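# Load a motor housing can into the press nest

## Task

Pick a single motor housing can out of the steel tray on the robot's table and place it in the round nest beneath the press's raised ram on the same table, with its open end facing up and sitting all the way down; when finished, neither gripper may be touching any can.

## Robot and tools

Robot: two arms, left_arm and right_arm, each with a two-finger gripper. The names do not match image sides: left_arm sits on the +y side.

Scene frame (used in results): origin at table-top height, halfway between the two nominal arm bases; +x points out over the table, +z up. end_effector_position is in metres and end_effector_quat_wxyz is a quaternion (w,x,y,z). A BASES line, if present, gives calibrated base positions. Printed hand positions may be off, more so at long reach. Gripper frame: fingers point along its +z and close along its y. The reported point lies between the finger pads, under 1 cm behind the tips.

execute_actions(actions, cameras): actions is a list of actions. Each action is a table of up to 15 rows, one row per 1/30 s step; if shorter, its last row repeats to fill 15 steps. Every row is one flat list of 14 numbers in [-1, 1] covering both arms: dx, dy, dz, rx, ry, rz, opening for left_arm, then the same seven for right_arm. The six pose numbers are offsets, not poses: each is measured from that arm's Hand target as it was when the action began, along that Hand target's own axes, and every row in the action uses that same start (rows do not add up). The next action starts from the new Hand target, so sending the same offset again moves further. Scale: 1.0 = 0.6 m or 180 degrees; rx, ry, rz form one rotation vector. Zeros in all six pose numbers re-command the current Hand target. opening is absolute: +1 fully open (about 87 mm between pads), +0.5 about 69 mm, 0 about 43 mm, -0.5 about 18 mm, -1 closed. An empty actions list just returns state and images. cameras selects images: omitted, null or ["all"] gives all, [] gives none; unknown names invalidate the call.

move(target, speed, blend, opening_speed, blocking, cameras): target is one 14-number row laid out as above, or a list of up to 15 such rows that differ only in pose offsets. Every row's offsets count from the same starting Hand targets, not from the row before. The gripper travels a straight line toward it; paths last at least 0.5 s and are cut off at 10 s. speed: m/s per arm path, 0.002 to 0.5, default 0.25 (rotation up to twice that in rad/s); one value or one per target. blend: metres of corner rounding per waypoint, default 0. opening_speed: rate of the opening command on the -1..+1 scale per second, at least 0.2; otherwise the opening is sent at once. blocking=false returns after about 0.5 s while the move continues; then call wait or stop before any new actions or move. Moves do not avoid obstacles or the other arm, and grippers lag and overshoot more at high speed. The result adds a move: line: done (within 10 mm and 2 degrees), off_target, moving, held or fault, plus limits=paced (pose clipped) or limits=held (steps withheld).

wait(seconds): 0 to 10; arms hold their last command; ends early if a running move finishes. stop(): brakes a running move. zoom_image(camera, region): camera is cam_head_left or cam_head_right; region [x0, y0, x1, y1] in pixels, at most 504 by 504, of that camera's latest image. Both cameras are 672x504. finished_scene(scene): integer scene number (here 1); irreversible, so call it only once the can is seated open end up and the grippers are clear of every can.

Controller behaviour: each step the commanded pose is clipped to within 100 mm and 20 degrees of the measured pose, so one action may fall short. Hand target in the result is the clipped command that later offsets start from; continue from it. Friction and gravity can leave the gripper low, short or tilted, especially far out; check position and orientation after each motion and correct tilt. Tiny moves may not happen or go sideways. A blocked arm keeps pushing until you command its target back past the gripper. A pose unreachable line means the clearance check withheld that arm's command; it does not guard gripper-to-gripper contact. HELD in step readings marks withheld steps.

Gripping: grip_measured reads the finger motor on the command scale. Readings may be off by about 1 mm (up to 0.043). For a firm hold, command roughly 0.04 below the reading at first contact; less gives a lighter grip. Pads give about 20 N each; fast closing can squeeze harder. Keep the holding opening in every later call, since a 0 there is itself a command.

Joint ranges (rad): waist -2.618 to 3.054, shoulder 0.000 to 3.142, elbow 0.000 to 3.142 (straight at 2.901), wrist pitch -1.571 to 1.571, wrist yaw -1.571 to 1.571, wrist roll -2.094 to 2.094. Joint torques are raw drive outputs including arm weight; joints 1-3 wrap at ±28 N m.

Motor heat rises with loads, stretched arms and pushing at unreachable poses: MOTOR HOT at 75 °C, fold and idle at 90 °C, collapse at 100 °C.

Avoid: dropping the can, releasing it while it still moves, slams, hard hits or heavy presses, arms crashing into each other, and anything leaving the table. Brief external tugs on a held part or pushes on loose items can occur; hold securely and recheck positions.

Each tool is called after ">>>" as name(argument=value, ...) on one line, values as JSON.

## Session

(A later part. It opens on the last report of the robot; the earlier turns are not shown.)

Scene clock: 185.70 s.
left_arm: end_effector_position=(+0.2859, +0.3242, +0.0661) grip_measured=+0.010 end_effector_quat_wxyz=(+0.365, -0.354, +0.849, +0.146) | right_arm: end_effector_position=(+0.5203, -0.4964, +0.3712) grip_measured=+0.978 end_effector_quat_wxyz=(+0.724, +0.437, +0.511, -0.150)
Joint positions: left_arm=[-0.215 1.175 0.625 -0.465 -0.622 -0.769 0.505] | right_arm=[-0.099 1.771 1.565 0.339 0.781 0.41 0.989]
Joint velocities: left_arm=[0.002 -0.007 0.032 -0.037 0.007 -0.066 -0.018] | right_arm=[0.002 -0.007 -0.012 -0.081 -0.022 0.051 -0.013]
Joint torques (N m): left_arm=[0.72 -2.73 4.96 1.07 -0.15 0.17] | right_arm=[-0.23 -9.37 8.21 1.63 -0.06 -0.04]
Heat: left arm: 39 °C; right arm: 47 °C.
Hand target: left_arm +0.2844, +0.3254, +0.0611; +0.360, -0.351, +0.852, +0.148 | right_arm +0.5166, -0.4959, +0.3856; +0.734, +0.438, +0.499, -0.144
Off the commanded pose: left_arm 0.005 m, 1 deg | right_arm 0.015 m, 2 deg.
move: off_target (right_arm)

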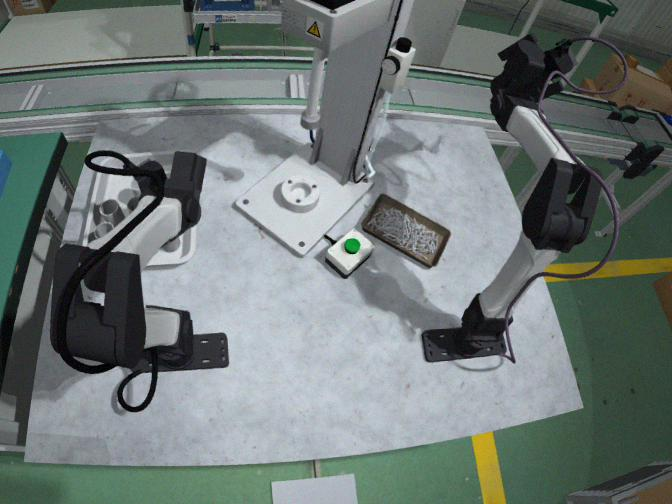

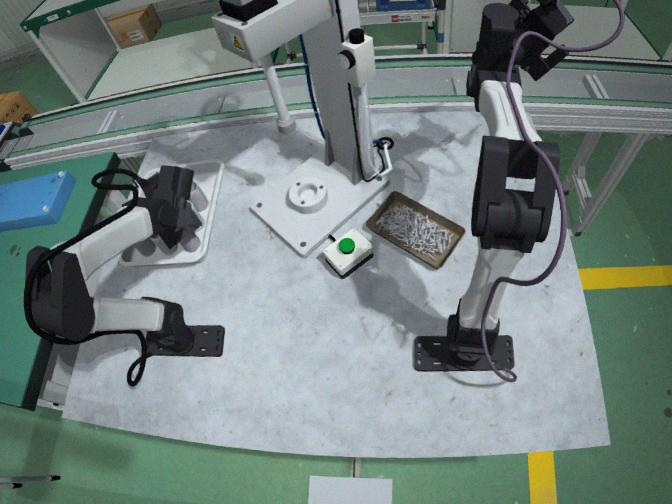

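>>> move(target=[-0.118,0,-0.118,0,0,0,-0.15,0,0,0,0,0,0,1], speed=0.1)

>>> zoom_image(camera="cam_head_left", region=[80, 120, 240, 280])

>>> zoom_image(camera="cam_head_right", region=[100, 140, 260, 300])

Scene clock: 190.53 s.
left_arm: end_effector_position=(+0.2794, +0.3243, +0.1467) grip_measured=+0.010 end_effector_quat_wxyz=(+0.342, -0.347, +0.859, +0.157) | right_arm: end_effector_position=(+0.5203, -0.4964, +0.3712) grip_measured=+0.978 end_effector_quat_wxyz=(+0.724, +0.437, +0.511, -0.150)
Joint positions: left_arm=[-0.215 1.151 0.958 -0.879 -0.616 -0.768 0.505] | right_arm=[-0.099 1.771 1.565 0.339 0.781 0.41 0.989]
Joint velocities: left_arm=[-0.002 -0.002 -0.012 -0.007 -0.037 -0.051 -0.004] | right_arm=[0.002 0.002 0.002 -0.037 -0.051 -0.007 0.029]
Joint torques (N m): left_arm=[-0.29 -4.75 8.8 0.89 -0.26 0.02] | right_arm=[-0.23 -9.36 8.2 1.63 -0.06 -0.04]
Heat: left arm: 39 °C; right arm: 47 °C.
Hand target: left_arm +0.2851, +0.3230, +0.1613; +0.360, -0.351, +0.852, +0.147 | right_arm +0.5166, -0.4959, +0.3856; +0.734, +0.438, +0.499, -0.144
Off the commanded pose: left_arm 0.015 m, 2 deg | right_arm 0.015 m, 2 deg.
move: off_target (left_arm, right_arm)

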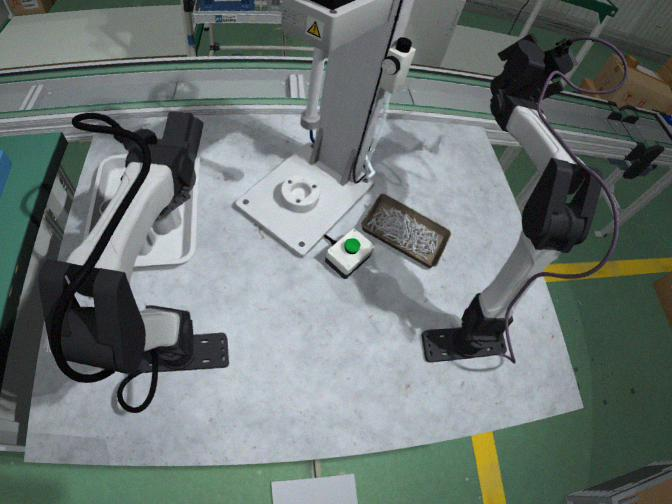

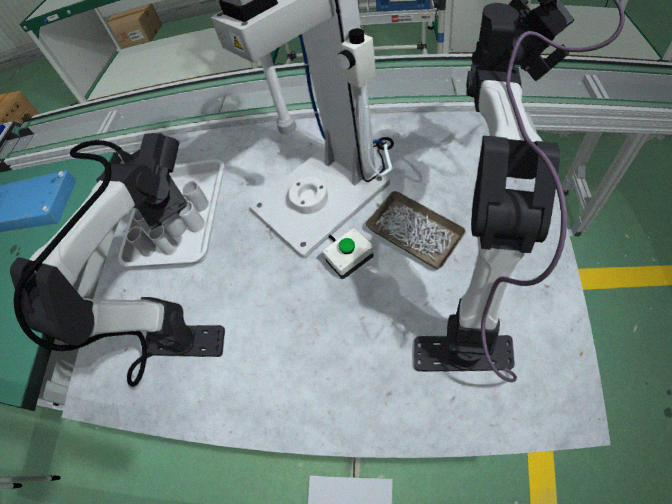

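Scaled by 3.150.

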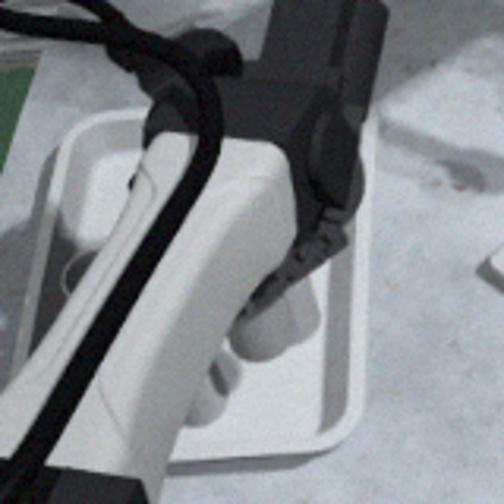

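Scaled by 3.150.

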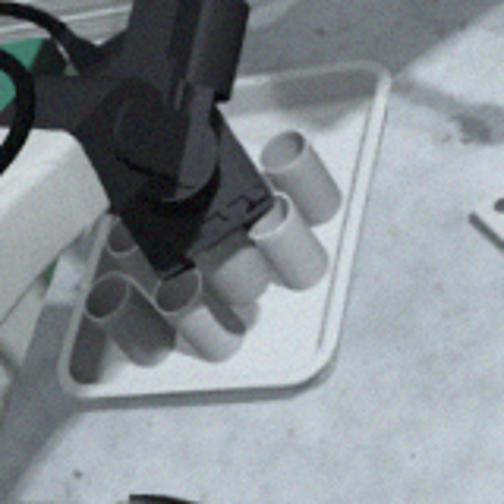

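>>> move(target=[0.158,-0.338,-0.183,0.318,-0.002,0.308,-0.15,0,0,0,0,0,0,1], speed=0.15)

>>> zoom_image(camera="cam_head_left", region=[200, 100, 360, 260])

>>> zoom_image(camera="cam_head_right", region=[200, 100, 360, 260])

Scene clock: 208.37 s.
left_arm: end_effector_position=(+0.3115, +0.0870, +0.1508) grip_measured=+0.010 end_effector_quat_wxyz=(+0.343, +0.267, +0.893, -0.115) | right_arm: end_effector_position=(+0.5203, -0.4964, +0.3712) grip_measured=+0.978 end_effector_quat_wxyz=(+0.724, +0.437, +0.511, -0.150)
Joint positions: left_arm=[-0.648 1.357 1.084 -0.557 0.012 -0.019 0.505] | right_arm=[-0.099 1.771 1.565 0.339 0.781 0.41 0.989]
Joint velocities: left_arm=[0.002 0.017 -0.007 -0.022 -0.081 -0.022 0.006] | right_arm=[0.007 -0.002 0.017 0.022 0.051 -0.066 -0.018]
Joint torques (N m): left_arm=[-0.51 -5.05 9.44 1.55 0.24 0.17] | right_arm=[-0.21 -9.36 8.21 1.63 -0.06 -0.04]
Heat: left arm: 42 °C; right arm: 47 °C.
Hand target: left_arm +0.3227, +0.0749, +0.1679; +0.369, +0.273, +0.879, -0.127 | right_arm +0.5166, -0.4959, +0.3856; +0.734, +0.438, +0.499, -0.144
Off the commanded pose: left_arm 0.026 m, 4 deg | right_arm 0.015 m, 2 deg.
move: off_target (left_arm, right_arm)

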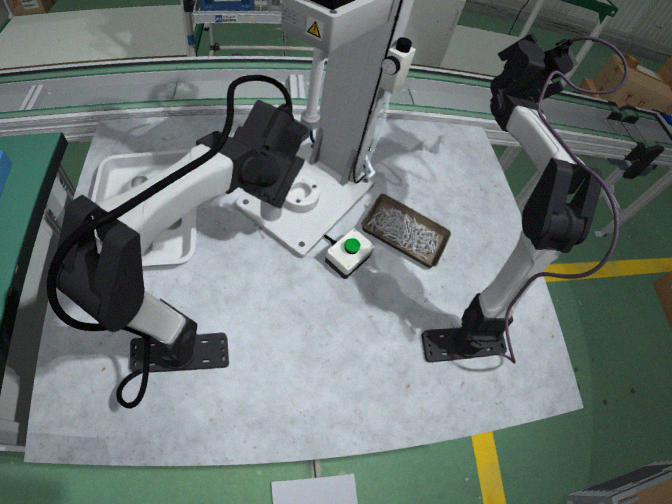

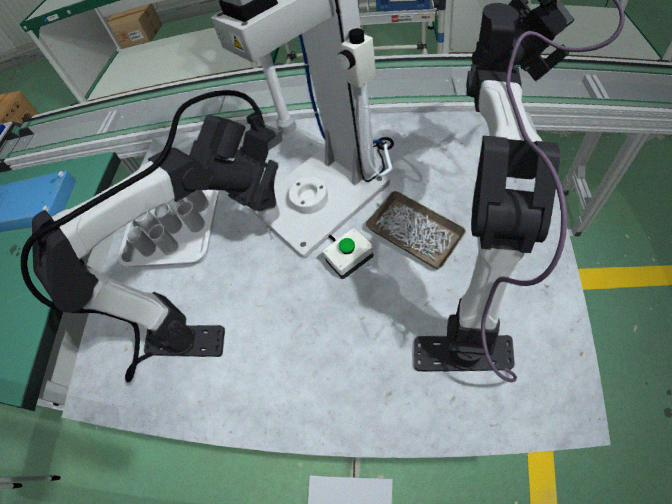

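Scaled by 3.150.

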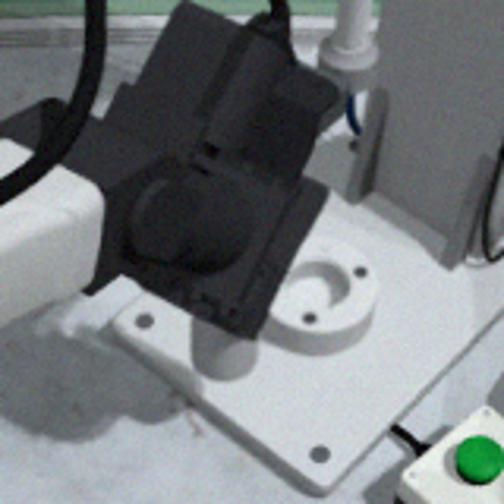

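Scaled by 3.150.

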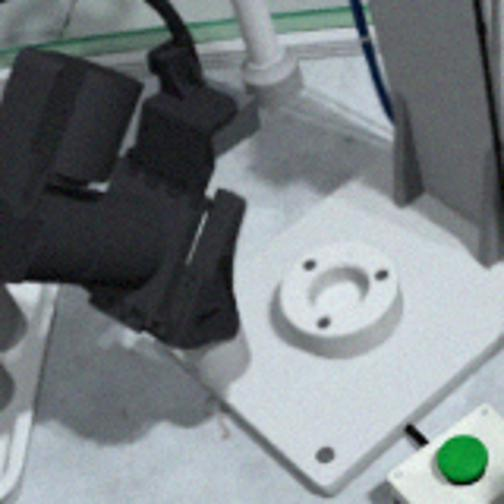

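>>> move(target=[-0.059,0.001,0.1045,0,-0.021,0,-0.15,0,0,0,0,0,0,1], speed=0.1)

>>> zoom_image(camera="cam_head_left", region=[220, 100, 380, 260])

>>> zoom_image(camera="cam_head_right", region=[220, 100, 380, 260])

Scene clock: 218.23 s.
left_arm: end_effector_position=(+0.3212, +0.0785, +0.1426) grip_measured=+0.006 end_effector_quat_wxyz=(+0.338, +0.272, +0.893, -0.117) | right_arm: end_effector_position=(+0.5203, -0.4964, +0.3712) grip_measured=+0.978 end_effector_quat_wxyz=(+0.724, +0.437, +0.511, -0.150)
Joint positions: left_arm=[-0.648 1.417 1.105 -0.528 0.023 -0.013 0.503] | right_arm=[-0.099 1.771 1.565 0.339 0.781 0.41 0.989]
Joint velocities: left_arm=[0.012 -0.002 0.002 0.022 0.007 0.051 -0.004] | right_arm=[0.007 -0.002 -0.022 0.022 0.037 -0.022 -0.034]
Joint torques (N m): left_arm=[-0.69 5.48 11.96 3.14 0.13 0.07] | right_arm=[-0.23 -9.35 8.21 1.63 -0.06 -0.04]
Heat: left arm: 45 °C; right arm: 48 °C.
Hand target: left_arm +0.3796, +0.0353, +0.1484; +0.398, +0.269, +0.866, -0.137 | right_arm +0.5166, -0.4959, +0.3856; +0.734, +0.438, +0.499, -0.144
Off the commanded pose: left_arm 0.073 m, 8 deg | right_arm 0.015 m, 2 deg.
move: off_target (left_arm, right_arm)

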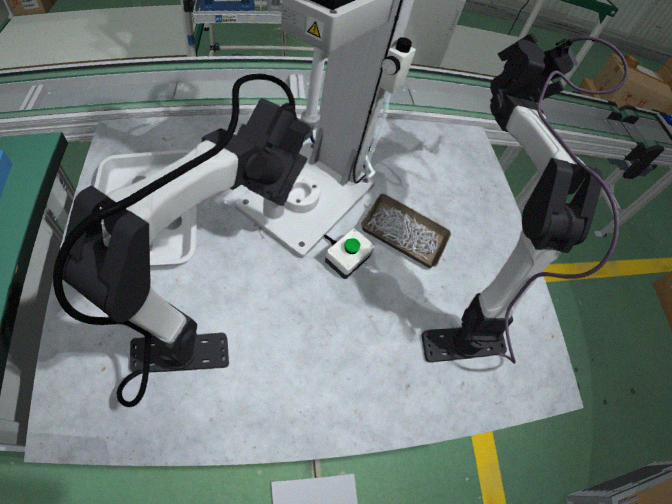

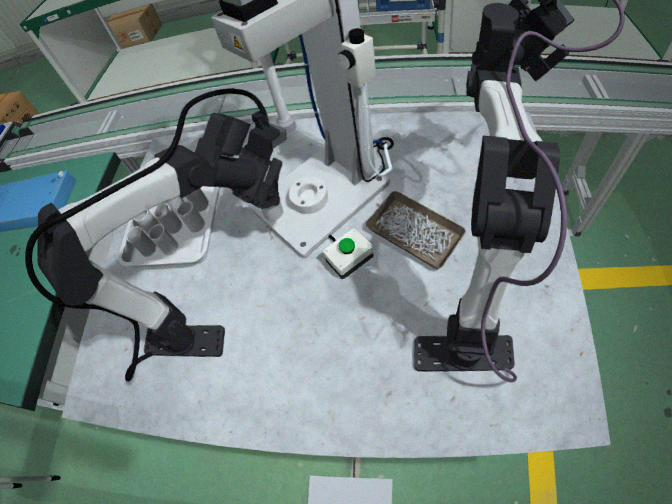

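Scaled by 3.150.

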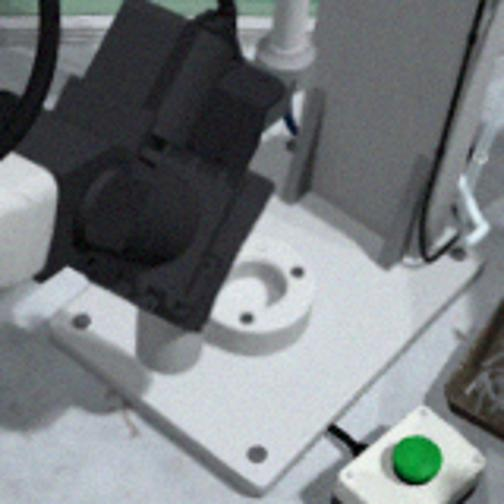

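Scaled by 3.150.

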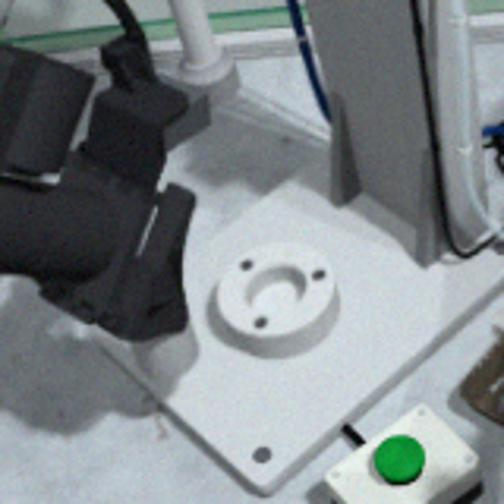

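>>> move(target=[0.2155,0.050,-0.236,0,0,0,-0.15,0,0,0,0,0,0,1], speed=0.12)

>>> zoom_image(camera="cam_head_left", region=[180, 130, 340, 290])

>>> zoom_image(camera="cam_head_right", region=[180, 130, 340, 290])

Scene clock: 231.63 s.
left_arm: end_effector_position=(+0.2397, +0.1715, +0.1449) grip_measured=+0.005 end_effector_quat_wxyz=(+0.394, +0.267, +0.870, -0.129) | right_arm: end_effector_position=(+0.5203, -0.4964, +0.3712) grip_measured=+0.978 end_effector_quat_wxyz=(+0.724, +0.437, +0.511, -0.150)
Joint positions: left_arm=[-0.442 0.818 0.715 -0.624 0.17 0.131 0.503] | right_arm=[-0.099 1.771 1.565 0.339 0.781 0.41 0.989]
Joint velocities: left_arm=[0.002 0.007 0.017 -0.007 -0.037 0.007 -0.009] | right_arm=[-0.012 -0.002 -0.002 -0.007 0.022 0.022 0.008]
Joint torques (N m): left_arm=[0.65 -2.15 6 1.43 0.3 0.14] | right_arm=[-0.23 -9.36 8.21 1.63 -0.06 -0.04]
Heat: left arm: 46 °C; right arm: 48 °C.
Hand target: left_arm +0.2397, +0.1713, +0.1462; +0.399, +0.271, +0.866, -0.132 | right_arm +0.5166, -0.4959, +0.3856; +0.734, +0.438, +0.499, -0.144
Off the commanded pose: left_arm 0.004 m, 1 deg | right_arm 0.015 m, 2 deg.
move: off_target (right_arm)

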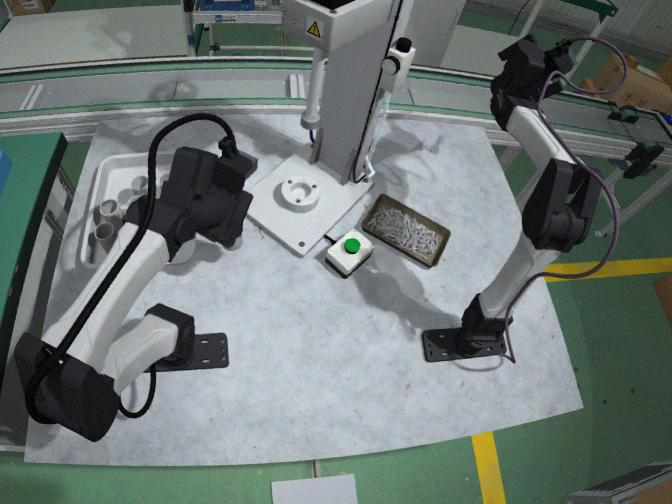

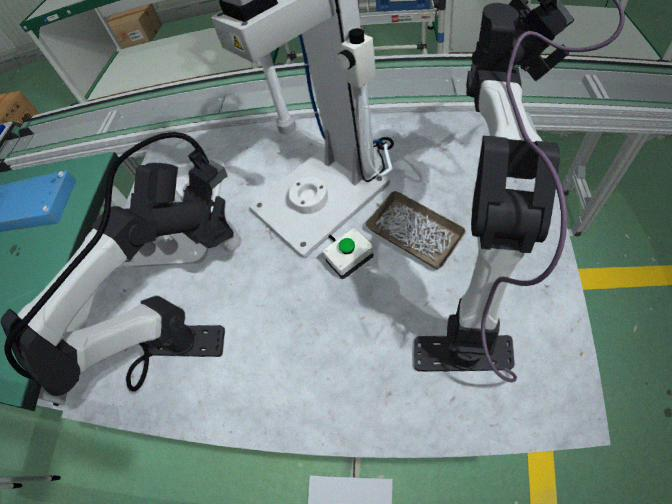

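Scaled by 3.150.

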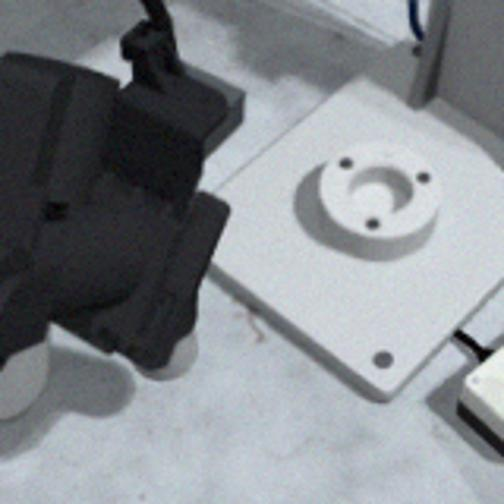

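Scaled by 3.150.

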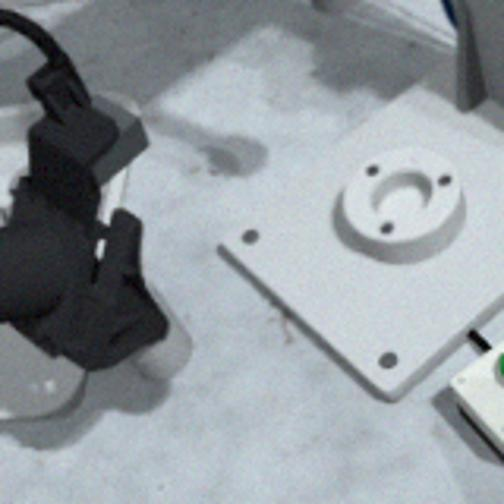

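>>> move(target=[0.0893,0,0.0755,0,0.0155,0,-0.15,0,0,0,0,0,0,1], speed=0.1)

>>> zoom_image(camera="cam_head_left", region=[180, 160, 310, 290])

>>> zoom_image(camera="cam_head_right", region=[180, 160, 310, 290])

Scene clock: 237.67 s.
left_arm: end_effector_position=(+0.2334, +0.1740, +0.0742) grip_measured=+0.005 end_effector_quat_wxyz=(+0.368, +0.269, +0.881, -0.127) | right_arm: end_effector_position=(+0.5203, -0.4964, +0.3712) grip_measured=+0.978 end_effector_quat_wxyz=(+0.724, +0.437, +0.511, -0.150)
Joint positions: left_arm=[-0.442 0.841 0.475 -0.42 0.171 0.132 0.503] | right_arm=[-0.099 1.771 1.565 0.339 0.781 0.41 0.989]
Joint velocities: left_arm=[0.002 -0.017 0.007 0.022 0.066 0.037 -0.006] | right_arm=[0.007 -0.002 0.017 -0.066 0.007 0.007 -0.018]
Joint torques (N m): left_arm=[-0.29 -0.55 6.2 1.62 0.17 0.15] | right_arm=[-0.23 -9.35 8.21 1.63 -0.06 -0.04]
Heat: left arm: 45 °C; right arm: 48 °C.
Hand target: left_arm +0.2387, +0.1716, +0.0757; +0.378, +0.274, +0.875, -0.126 | right_arm +0.5166, -0.4959, +0.3856; +0.734, +0.438, +0.499, -0.144
Off the commanded pose: left_arm 0.007 m, 1 deg | right_arm 0.015 m, 2 deg.
move: off_target (right_arm)

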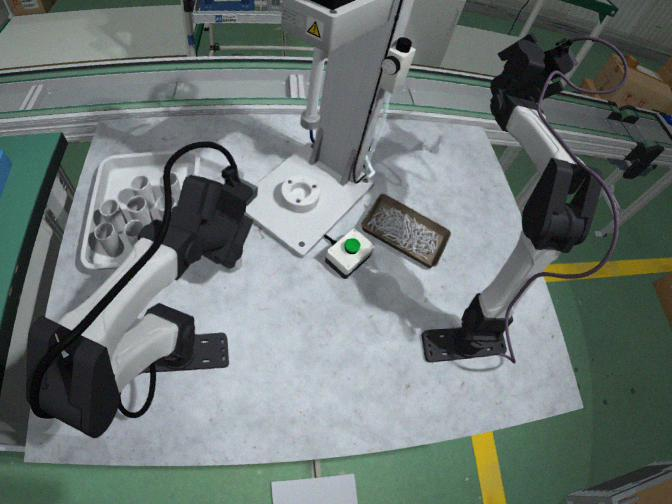

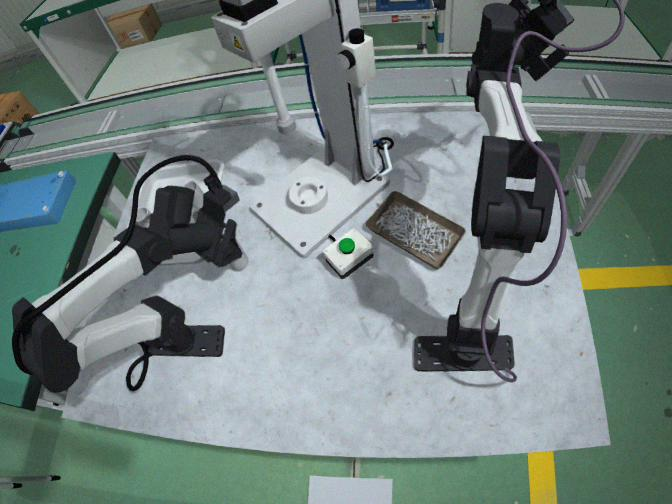

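Scaled by 3.877.

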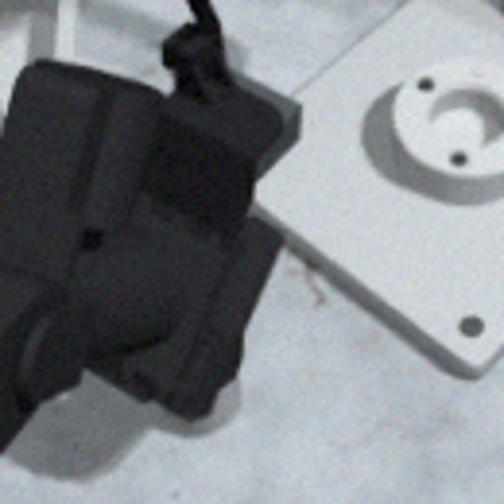

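Scaled by 3.877.

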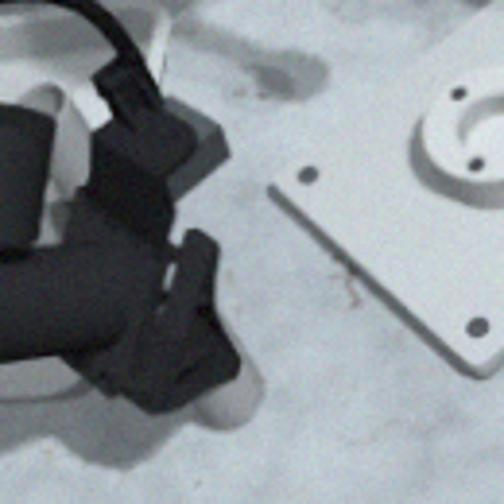

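>>> move(target=[0.0215,0,0.0185,0,0,0,-0.15,0,0,0,0,0,0,1], speed=0.03)

>>> zoom_image(camera="cam_head_right", region=[180, 160, 310, 290])

Scene clock: 241.30 s.
left_arm: end_effector_position=(+0.2391, +0.1717, +0.0671) grip_measured=+0.005 end_effector_quat_wxyz=(+0.384, +0.269, +0.874, -0.128) | right_arm: end_effector_position=(+0.5203, -0.4964, +0.3712) grip_measured=+0.978 end_effector_quat_wxyz=(+0.724, +0.437, +0.511, -0.150)
Joint positions: left_arm=[-0.442 0.846 0.427 -0.33 0.171 0.133 0.503] | right_arm=[-0.099 1.771 1.565 0.339 0.781 0.41 0.989]
Joint velocities: left_arm=[-0.007 -0.012 0.007 0.051 -0.051 -0.007 0.001] | right_arm=[0.012 0.007 -0.002 0.007 0.022 -0.081 0.013]
Joint torques (N m): left_arm=[-0.23 0.01 4.82 1.5 0.14 0.17] | right_arm=[-0.23 -9.35 8.21 1.63 -0.06 -0.04]
Heat: left arm: 44 °C; right arm: 48 °C.
Hand target: left_arm +0.2378, +0.1722, +0.0587; +0.378, +0.274, +0.875, -0.126 | right_arm +0.5166, -0.4959, +0.3856; +0.734, +0.438, +0.499, -0.144
Off the commanded pose: left_arm 0.008 m, 1 deg | right_arm 0.015 m, 2 deg.
move: off_target (right_arm)

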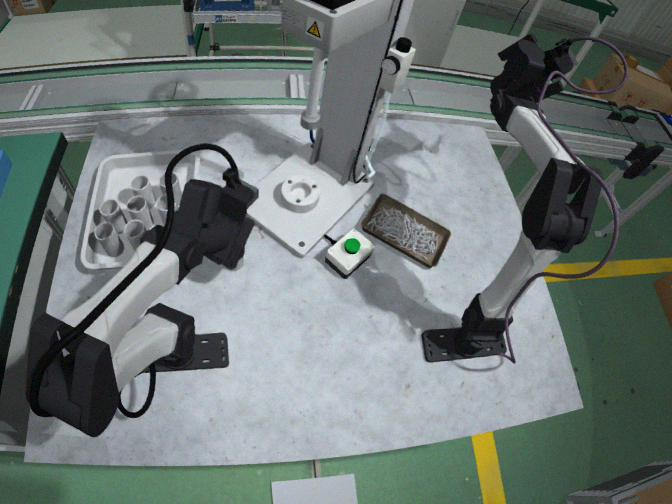

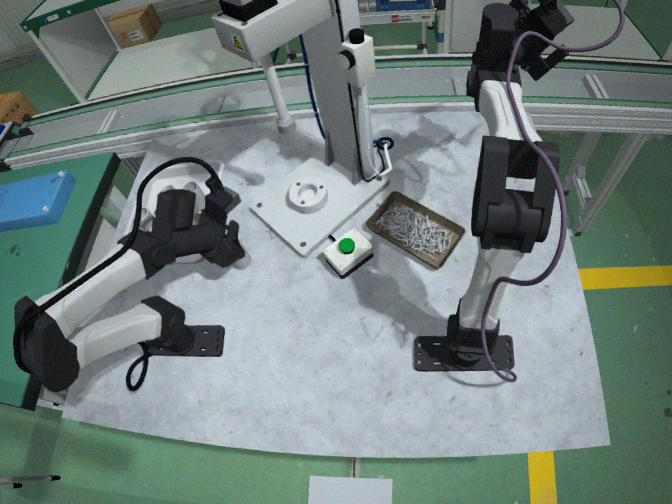

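Scaled by 3.877.

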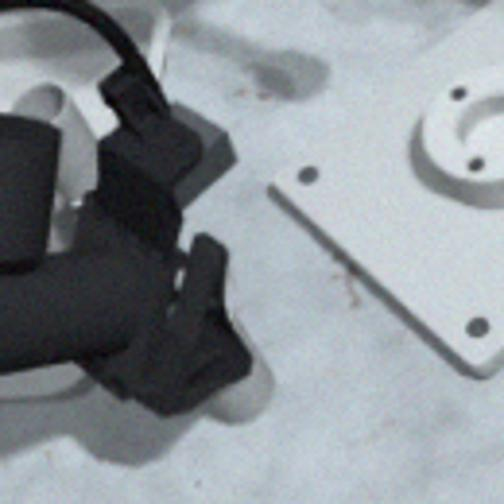

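>>> move(target=[0.010,0,0.008,0,0,0,-0.15,0,0,0,0,0,0,1], speed=0.02)

>>> zoom_image(camera="cam_head_right", region=[180, 160, 310, 290])

Scene clock: 244.73 s.
left_arm: end_effector_position=(+0.2416, +0.1694, +0.0660) grip_measured=+0.004 end_effector_quat_wxyz=(+0.393, +0.270, +0.869, -0.132) | right_arm: end_effector_position=(+0.5203, -0.4964, +0.3712) grip_measured=+0.978 end_effector_quat_wxyz=(+0.724, +0.437, +0.511, -0.150)
Joint positions: left_arm=[-0.442 0.847 0.409 -0.291 0.177 0.133 0.502] | right_arm=[-0.099 1.771 1.565 0.339 0.781 0.41 0.989]
Joint velocities: left_arm=[0.002 -0.007 0.002 0.007 -0.022 -0.051 0.006] | right_arm=[-0.007 -0.012 -0.022 0.066 0.051 0.022 0.003]
Joint torques (N m): left_arm=[-0.13 0.4 4 1.49 0.09 0.15] | right_arm=[-0.23 -9.35 8.21 1.63 -0.06 -0.04]
Heat: left arm: 44 °C; right arm: 48 °C.
Hand target: left_arm +0.2373, +0.1725, +0.0511; +0.378, +0.274, +0.875, -0.126 | right_arm +0.5166, -0.4959, +0.3856; +0.734, +0.438, +0.499, -0.144
Off the commanded pose: left_arm 0.016 m, 2 deg | right_arm 0.015 m, 2 deg.
move: off_target (left_arm, right_arm)

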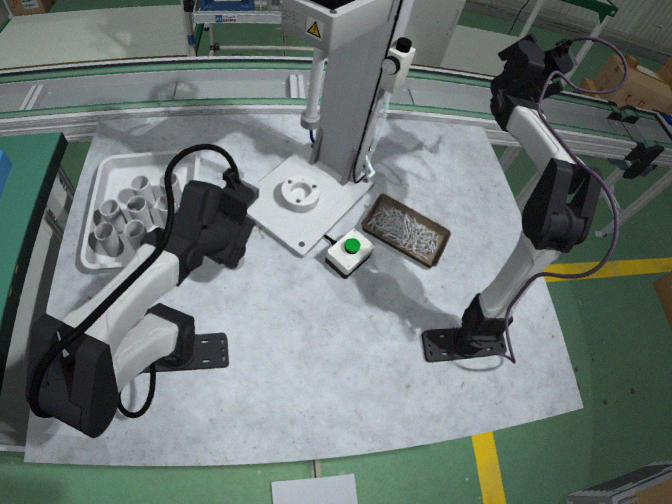

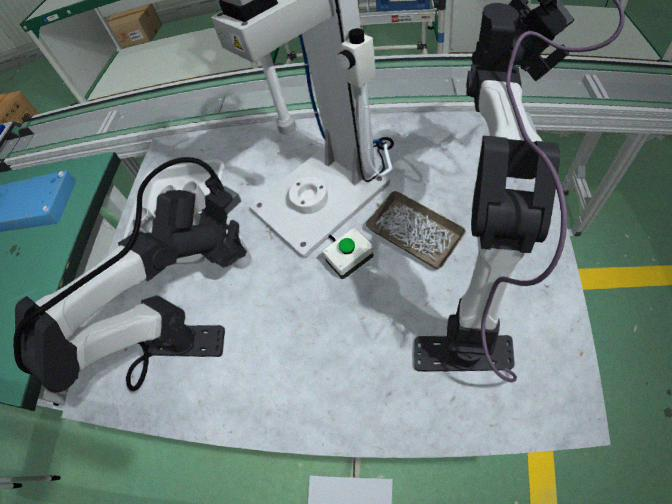

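Scaled by 3.877.

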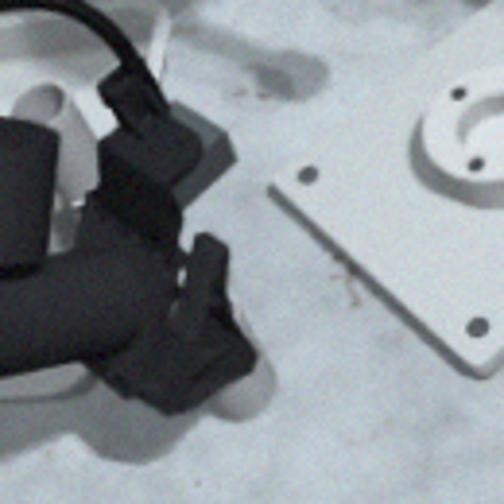

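>>> move(target=[-0.0165,0,-0.014,0,0,0,-0.15,0,0,0,0,0,0,1], speed=0.03)

>>> zoom_image(camera="cam_head_right", region=[200, 200, 280, 280])

>>> zoom_image(camera="cam_head_left", region=[190, 200, 270, 280])

Scene clock: 248.87 s.
left_arm: end_effector_position=(+0.2414, +0.1695, +0.0669) grip_measured=+0.004 end_effector_quat_wxyz=(+0.392, +0.270, +0.869, -0.132) | right_arm: end_effector_position=(+0.5203, -0.4964, +0.3712) grip_measured=+0.978 end_effector_quat_wxyz=(+0.724, +0.437, +0.511, -0.150)
Joint positions: left_arm=[-0.442 0.847 0.414 -0.299 0.177 0.133 0.502] | right_arm=[-0.099 1.771 1.565 0.339 0.781 0.41 0.989]
Joint velocities: left_arm=[-0.012 -0.002 0.007 -0.022 0.007 0.007 0.006] | right_arm=[0.007 0.002 0.012 -0.022 -0.022 0.037 0.013]
Joint torques (N m): left_arm=[-0.2 -0.24 7.43 1 0.11 0.15] | right_arm=[-0.23 -9.36 8.21 1.63 -0.06 -0.04]
Heat: left arm: 44 °C; right arm: 48 °C.
Hand target: left_arm +0.2379, +0.1721, +0.0640; +0.378, +0.274, +0.875, -0.126 | right_arm +0.5166, -0.4959, +0.3856; +0.734, +0.438, +0.499, -0.144
Off the commanded pose: left_arm 0.005 m, 2 deg | right_arm 0.015 m, 2 deg.
move: off_target (right_arm)

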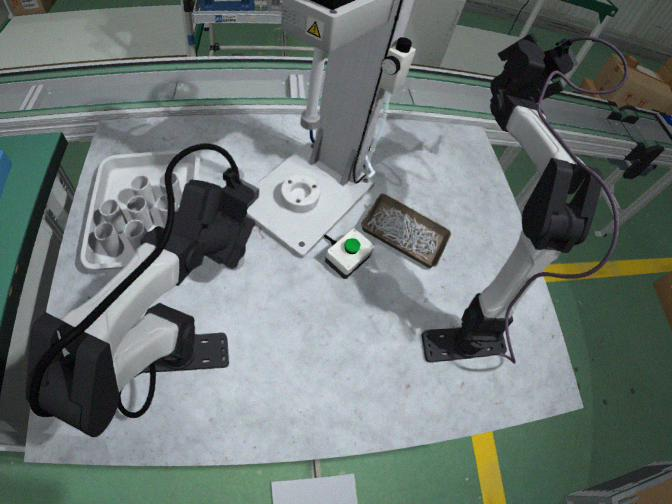

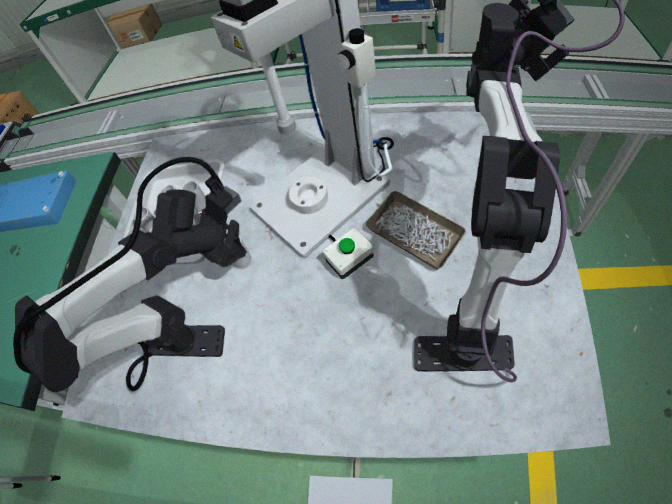

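Scaled by 6.300.

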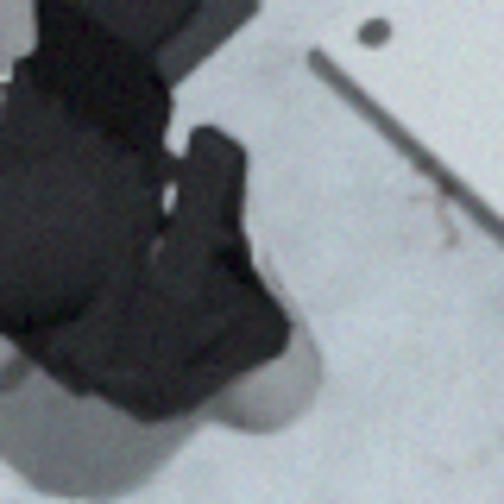

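Scaled by 6.300.

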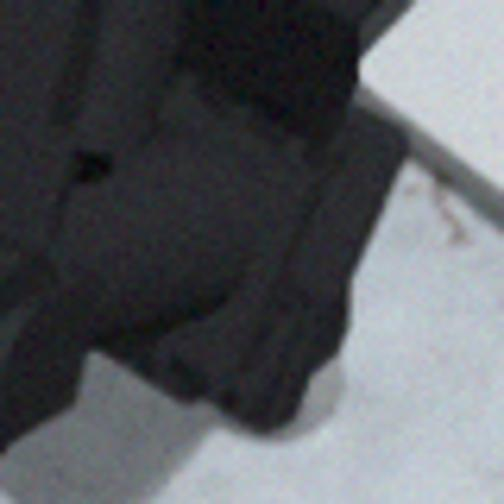

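>>> move(target=[0,0,0,0,0,0,0.4,0,0,0,0,0,0,1], opening_speed=0.4)

>>> move(target=[0,0,-0.2,0,0,0,0.4,0,0,0,0,0,0,1], speed=0.12)

>>> zoom_image(camera="cam_head_right", region=[170, 180, 290, 300])

>>> zoom_image(camera="cam_head_left", region=[170, 180, 290, 300])

Scene clock: 254.00 s.
left_arm: end_effector_position=(+0.2366, +0.1715, +0.0620) grip_measured=+0.400 end_effector_quat_wxyz=(+0.379, +0.270, +0.875, -0.131) | right_arm: end_effector_position=(+0.5203, -0.4964, +0.3712) grip_measured=+0.978 end_effector_quat_wxyz=(+0.724, +0.437, +0.511, -0.150)
Joint positions: left_arm=[-0.442 0.851 0.414 -0.324 0.177 0.133 0.7] | right_arm=[-0.099 1.771 1.565 0.339 0.781 0.41 0.989]
Joint velocities: left_arm=[0.002 0.002 -0.007 -0.007 -0.037 -0.081 -0.001] | right_arm=[-0.012 0.007 0.002 -0.051 -0.022 0.081 0.018]
Joint torques (N m): left_arm=[-0.27 -0.7 7.46 1.24 0.11 0.15] | right_arm=[-0.23 -9.35 8.21 1.63 -0.06 -0.04]
Heat: left arm: 44 °C; right arm: 48 °C.
Hand target: left_arm +0.2379, +0.1721, +0.0640; +0.378, +0.274, +0.875, -0.126 | right_arm +0.5166, -0.4959, +0.3856; +0.734, +0.438, +0.499, -0.144
Off the commanded pose: left_arm 0.002 m, 1 deg | right_arm 0.015 m, 2 deg.
move: off_target (right_arm)

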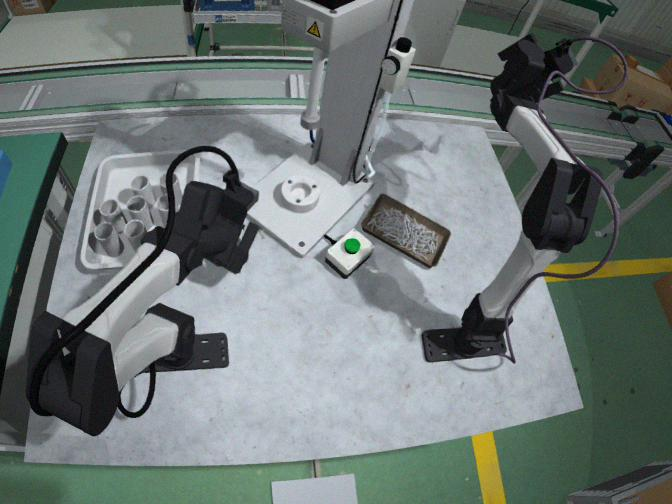

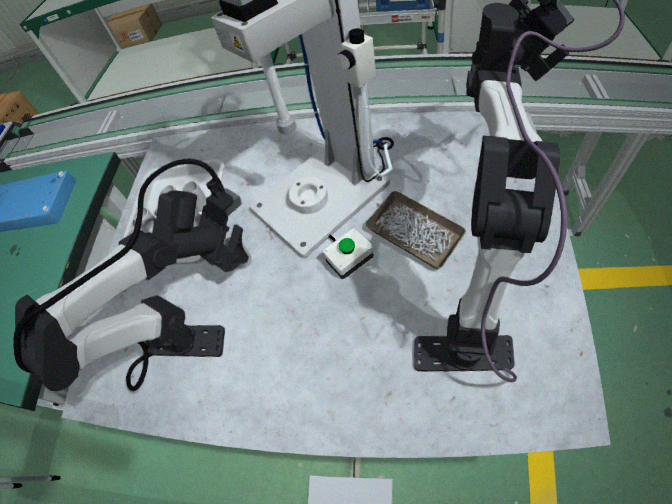

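Scene clock: 255.90 s.
left_arm: end_effector_position=(+0.1667, +0.2236, +0.1380) grip_measured=+0.400 end_effector_quat_wxyz=(+0.368, +0.272, +0.881, -0.120) | right_arm: end_effector_position=(+0.5203, -0.4964, +0.3712) grip_measured=+0.978 end_effector_quat_wxyz=(+0.724, +0.437, +0.511, -0.150)
Joint positions: left_arm=[-0.173 0.509 0.692 -1.023 0.345 0.345 0.7] | right_arm=[-0.099 1.771 1.565 0.339 0.781 0.41 0.989]
Joint velocities: left_arm=[-0.007 -0.007 0.007 -0.081 0.022 0.066 0.007] | right_arm=[-0.002 0.007 -0.007 0.066 -0.037 0.022 0.018]
Joint torques (N m): left_arm=[0.62 0.84 8.1 1.14 0.38 0.19] | right_arm=[-0.23 -9.36 8.21 1.63 -0.06 -0.04]
Heat: left arm: 44 °C; right arm: 48 °C.
Hand target: left_arm +0.1673, +0.2232, +0.1478; +0.379, +0.276, +0.875, -0.120 | right_arm +0.5166, -0.4959, +0.3856; +0.734, +0.438, +0.499, -0.144
Off the commanded pose: left_arm 0.008 m, 2 deg | right_arm 0.015 m, 2 deg.
move: off_target (right_arm)

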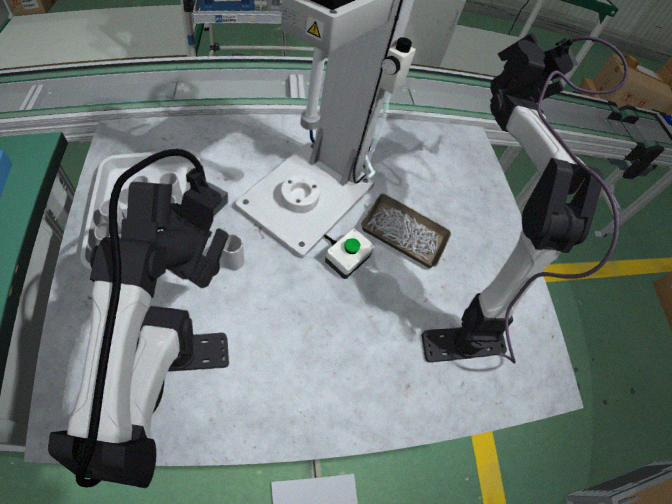

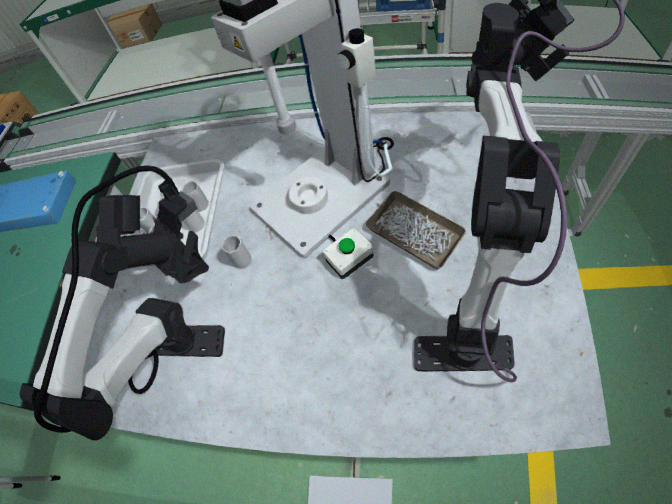

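Scaled by 4.200.

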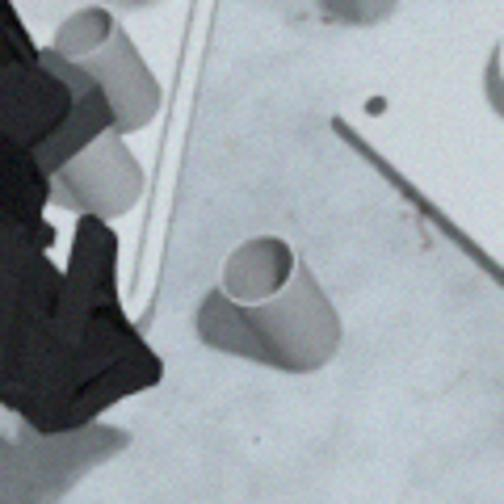

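Scaled by 4.200.

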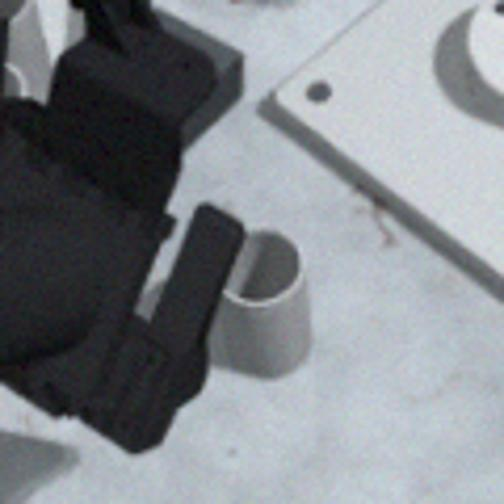

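>>> move(target=[0.0797,0,0.0423,0.0045,-0.1285,0.0042,0.45,0,0,0,0,0,0,1], speed=0.15)

>>> zoom_image(camera="cam_head_right", region=[170, 180, 290, 300])

>>> zoom_image(camera="cam_head_left", region=[170, 180, 290, 300])

Scene clock: 271.27 s.
left_arm: end_effector_position=(+0.1556, +0.2407, +0.0919) grip_measured=+0.450 end_effector_quat_wxyz=(+0.510, +0.274, +0.803, -0.142) | right_arm: end_effector_position=(+0.5203, -0.4964, +0.3712) grip_measured=+0.978 end_effector_quat_wxyz=(+0.724, +0.437, +0.511, -0.150)
Joint positions: left_arm=[0.951 0.517 0.421 -1.542 1.116 1.704 0.725] | right_arm=[-0.099 1.771 1.565 0.339 0.781 0.41 0.989]
Joint velocities: left_arm=[0.012 0.007 0.007 -0.037 -0.022 -0.007 -0.001] | right_arm=[-0.017 0.002 -0.012 0.007 -0.037 0.066 -0.034]
Joint torques (N m): left_arm=[0.72 3.4 4.38 -0.11 0.71 0.16] | right_arm=[-0.23 -9.36 8.21 1.63 -0.06 -0.04]
Heat: left arm: 43 °C; right arm: 48 °C.
Hand target: left_arm +0.1537, +0.2384, +0.0911; +0.535, +0.263, +0.787, -0.159 | right_arm +0.5166, -0.4959, +0.3856; +0.734, +0.438, +0.499, -0.144
Off the commanded pose: left_arm 0.010 m, 7 deg | right_arm 0.015 m, 2 deg.
joint sent to its limit (left arm) — joint 4 (wrist pitch), lower limit. The joint targets are off in position and orientation.
move: off_target (left_arm, right_arm)

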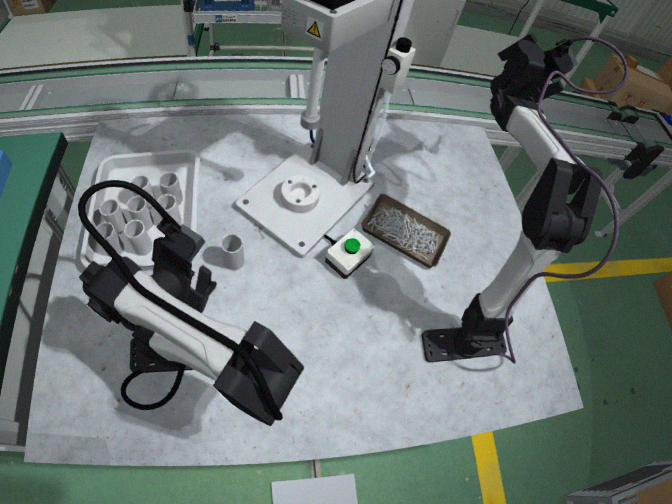

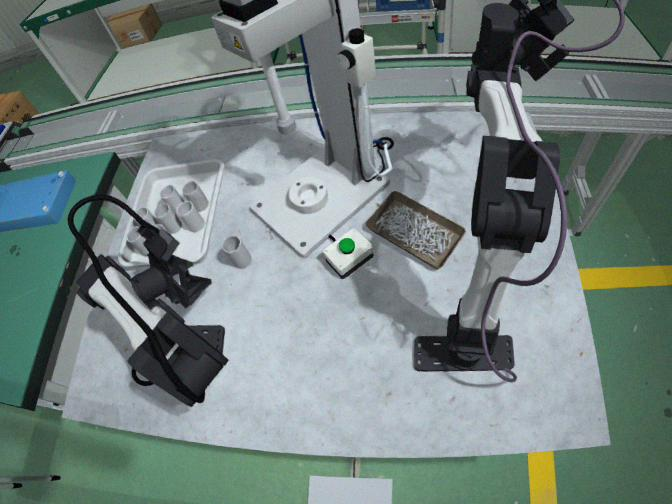

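Scaled by 4.200.

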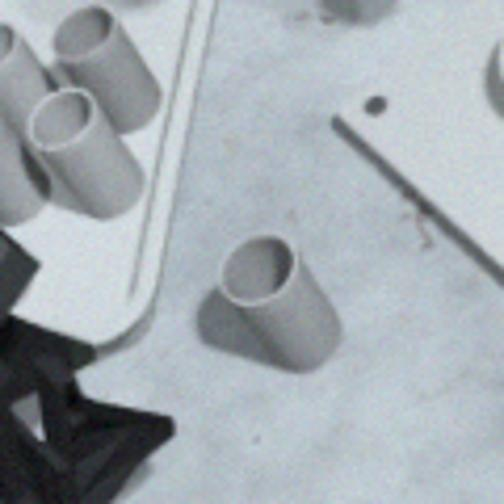

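Scaled by 4.200.

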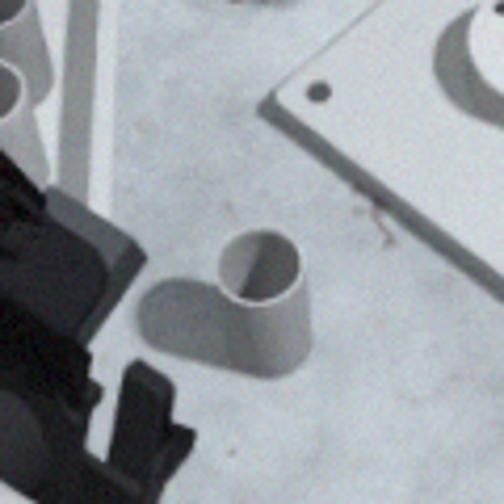

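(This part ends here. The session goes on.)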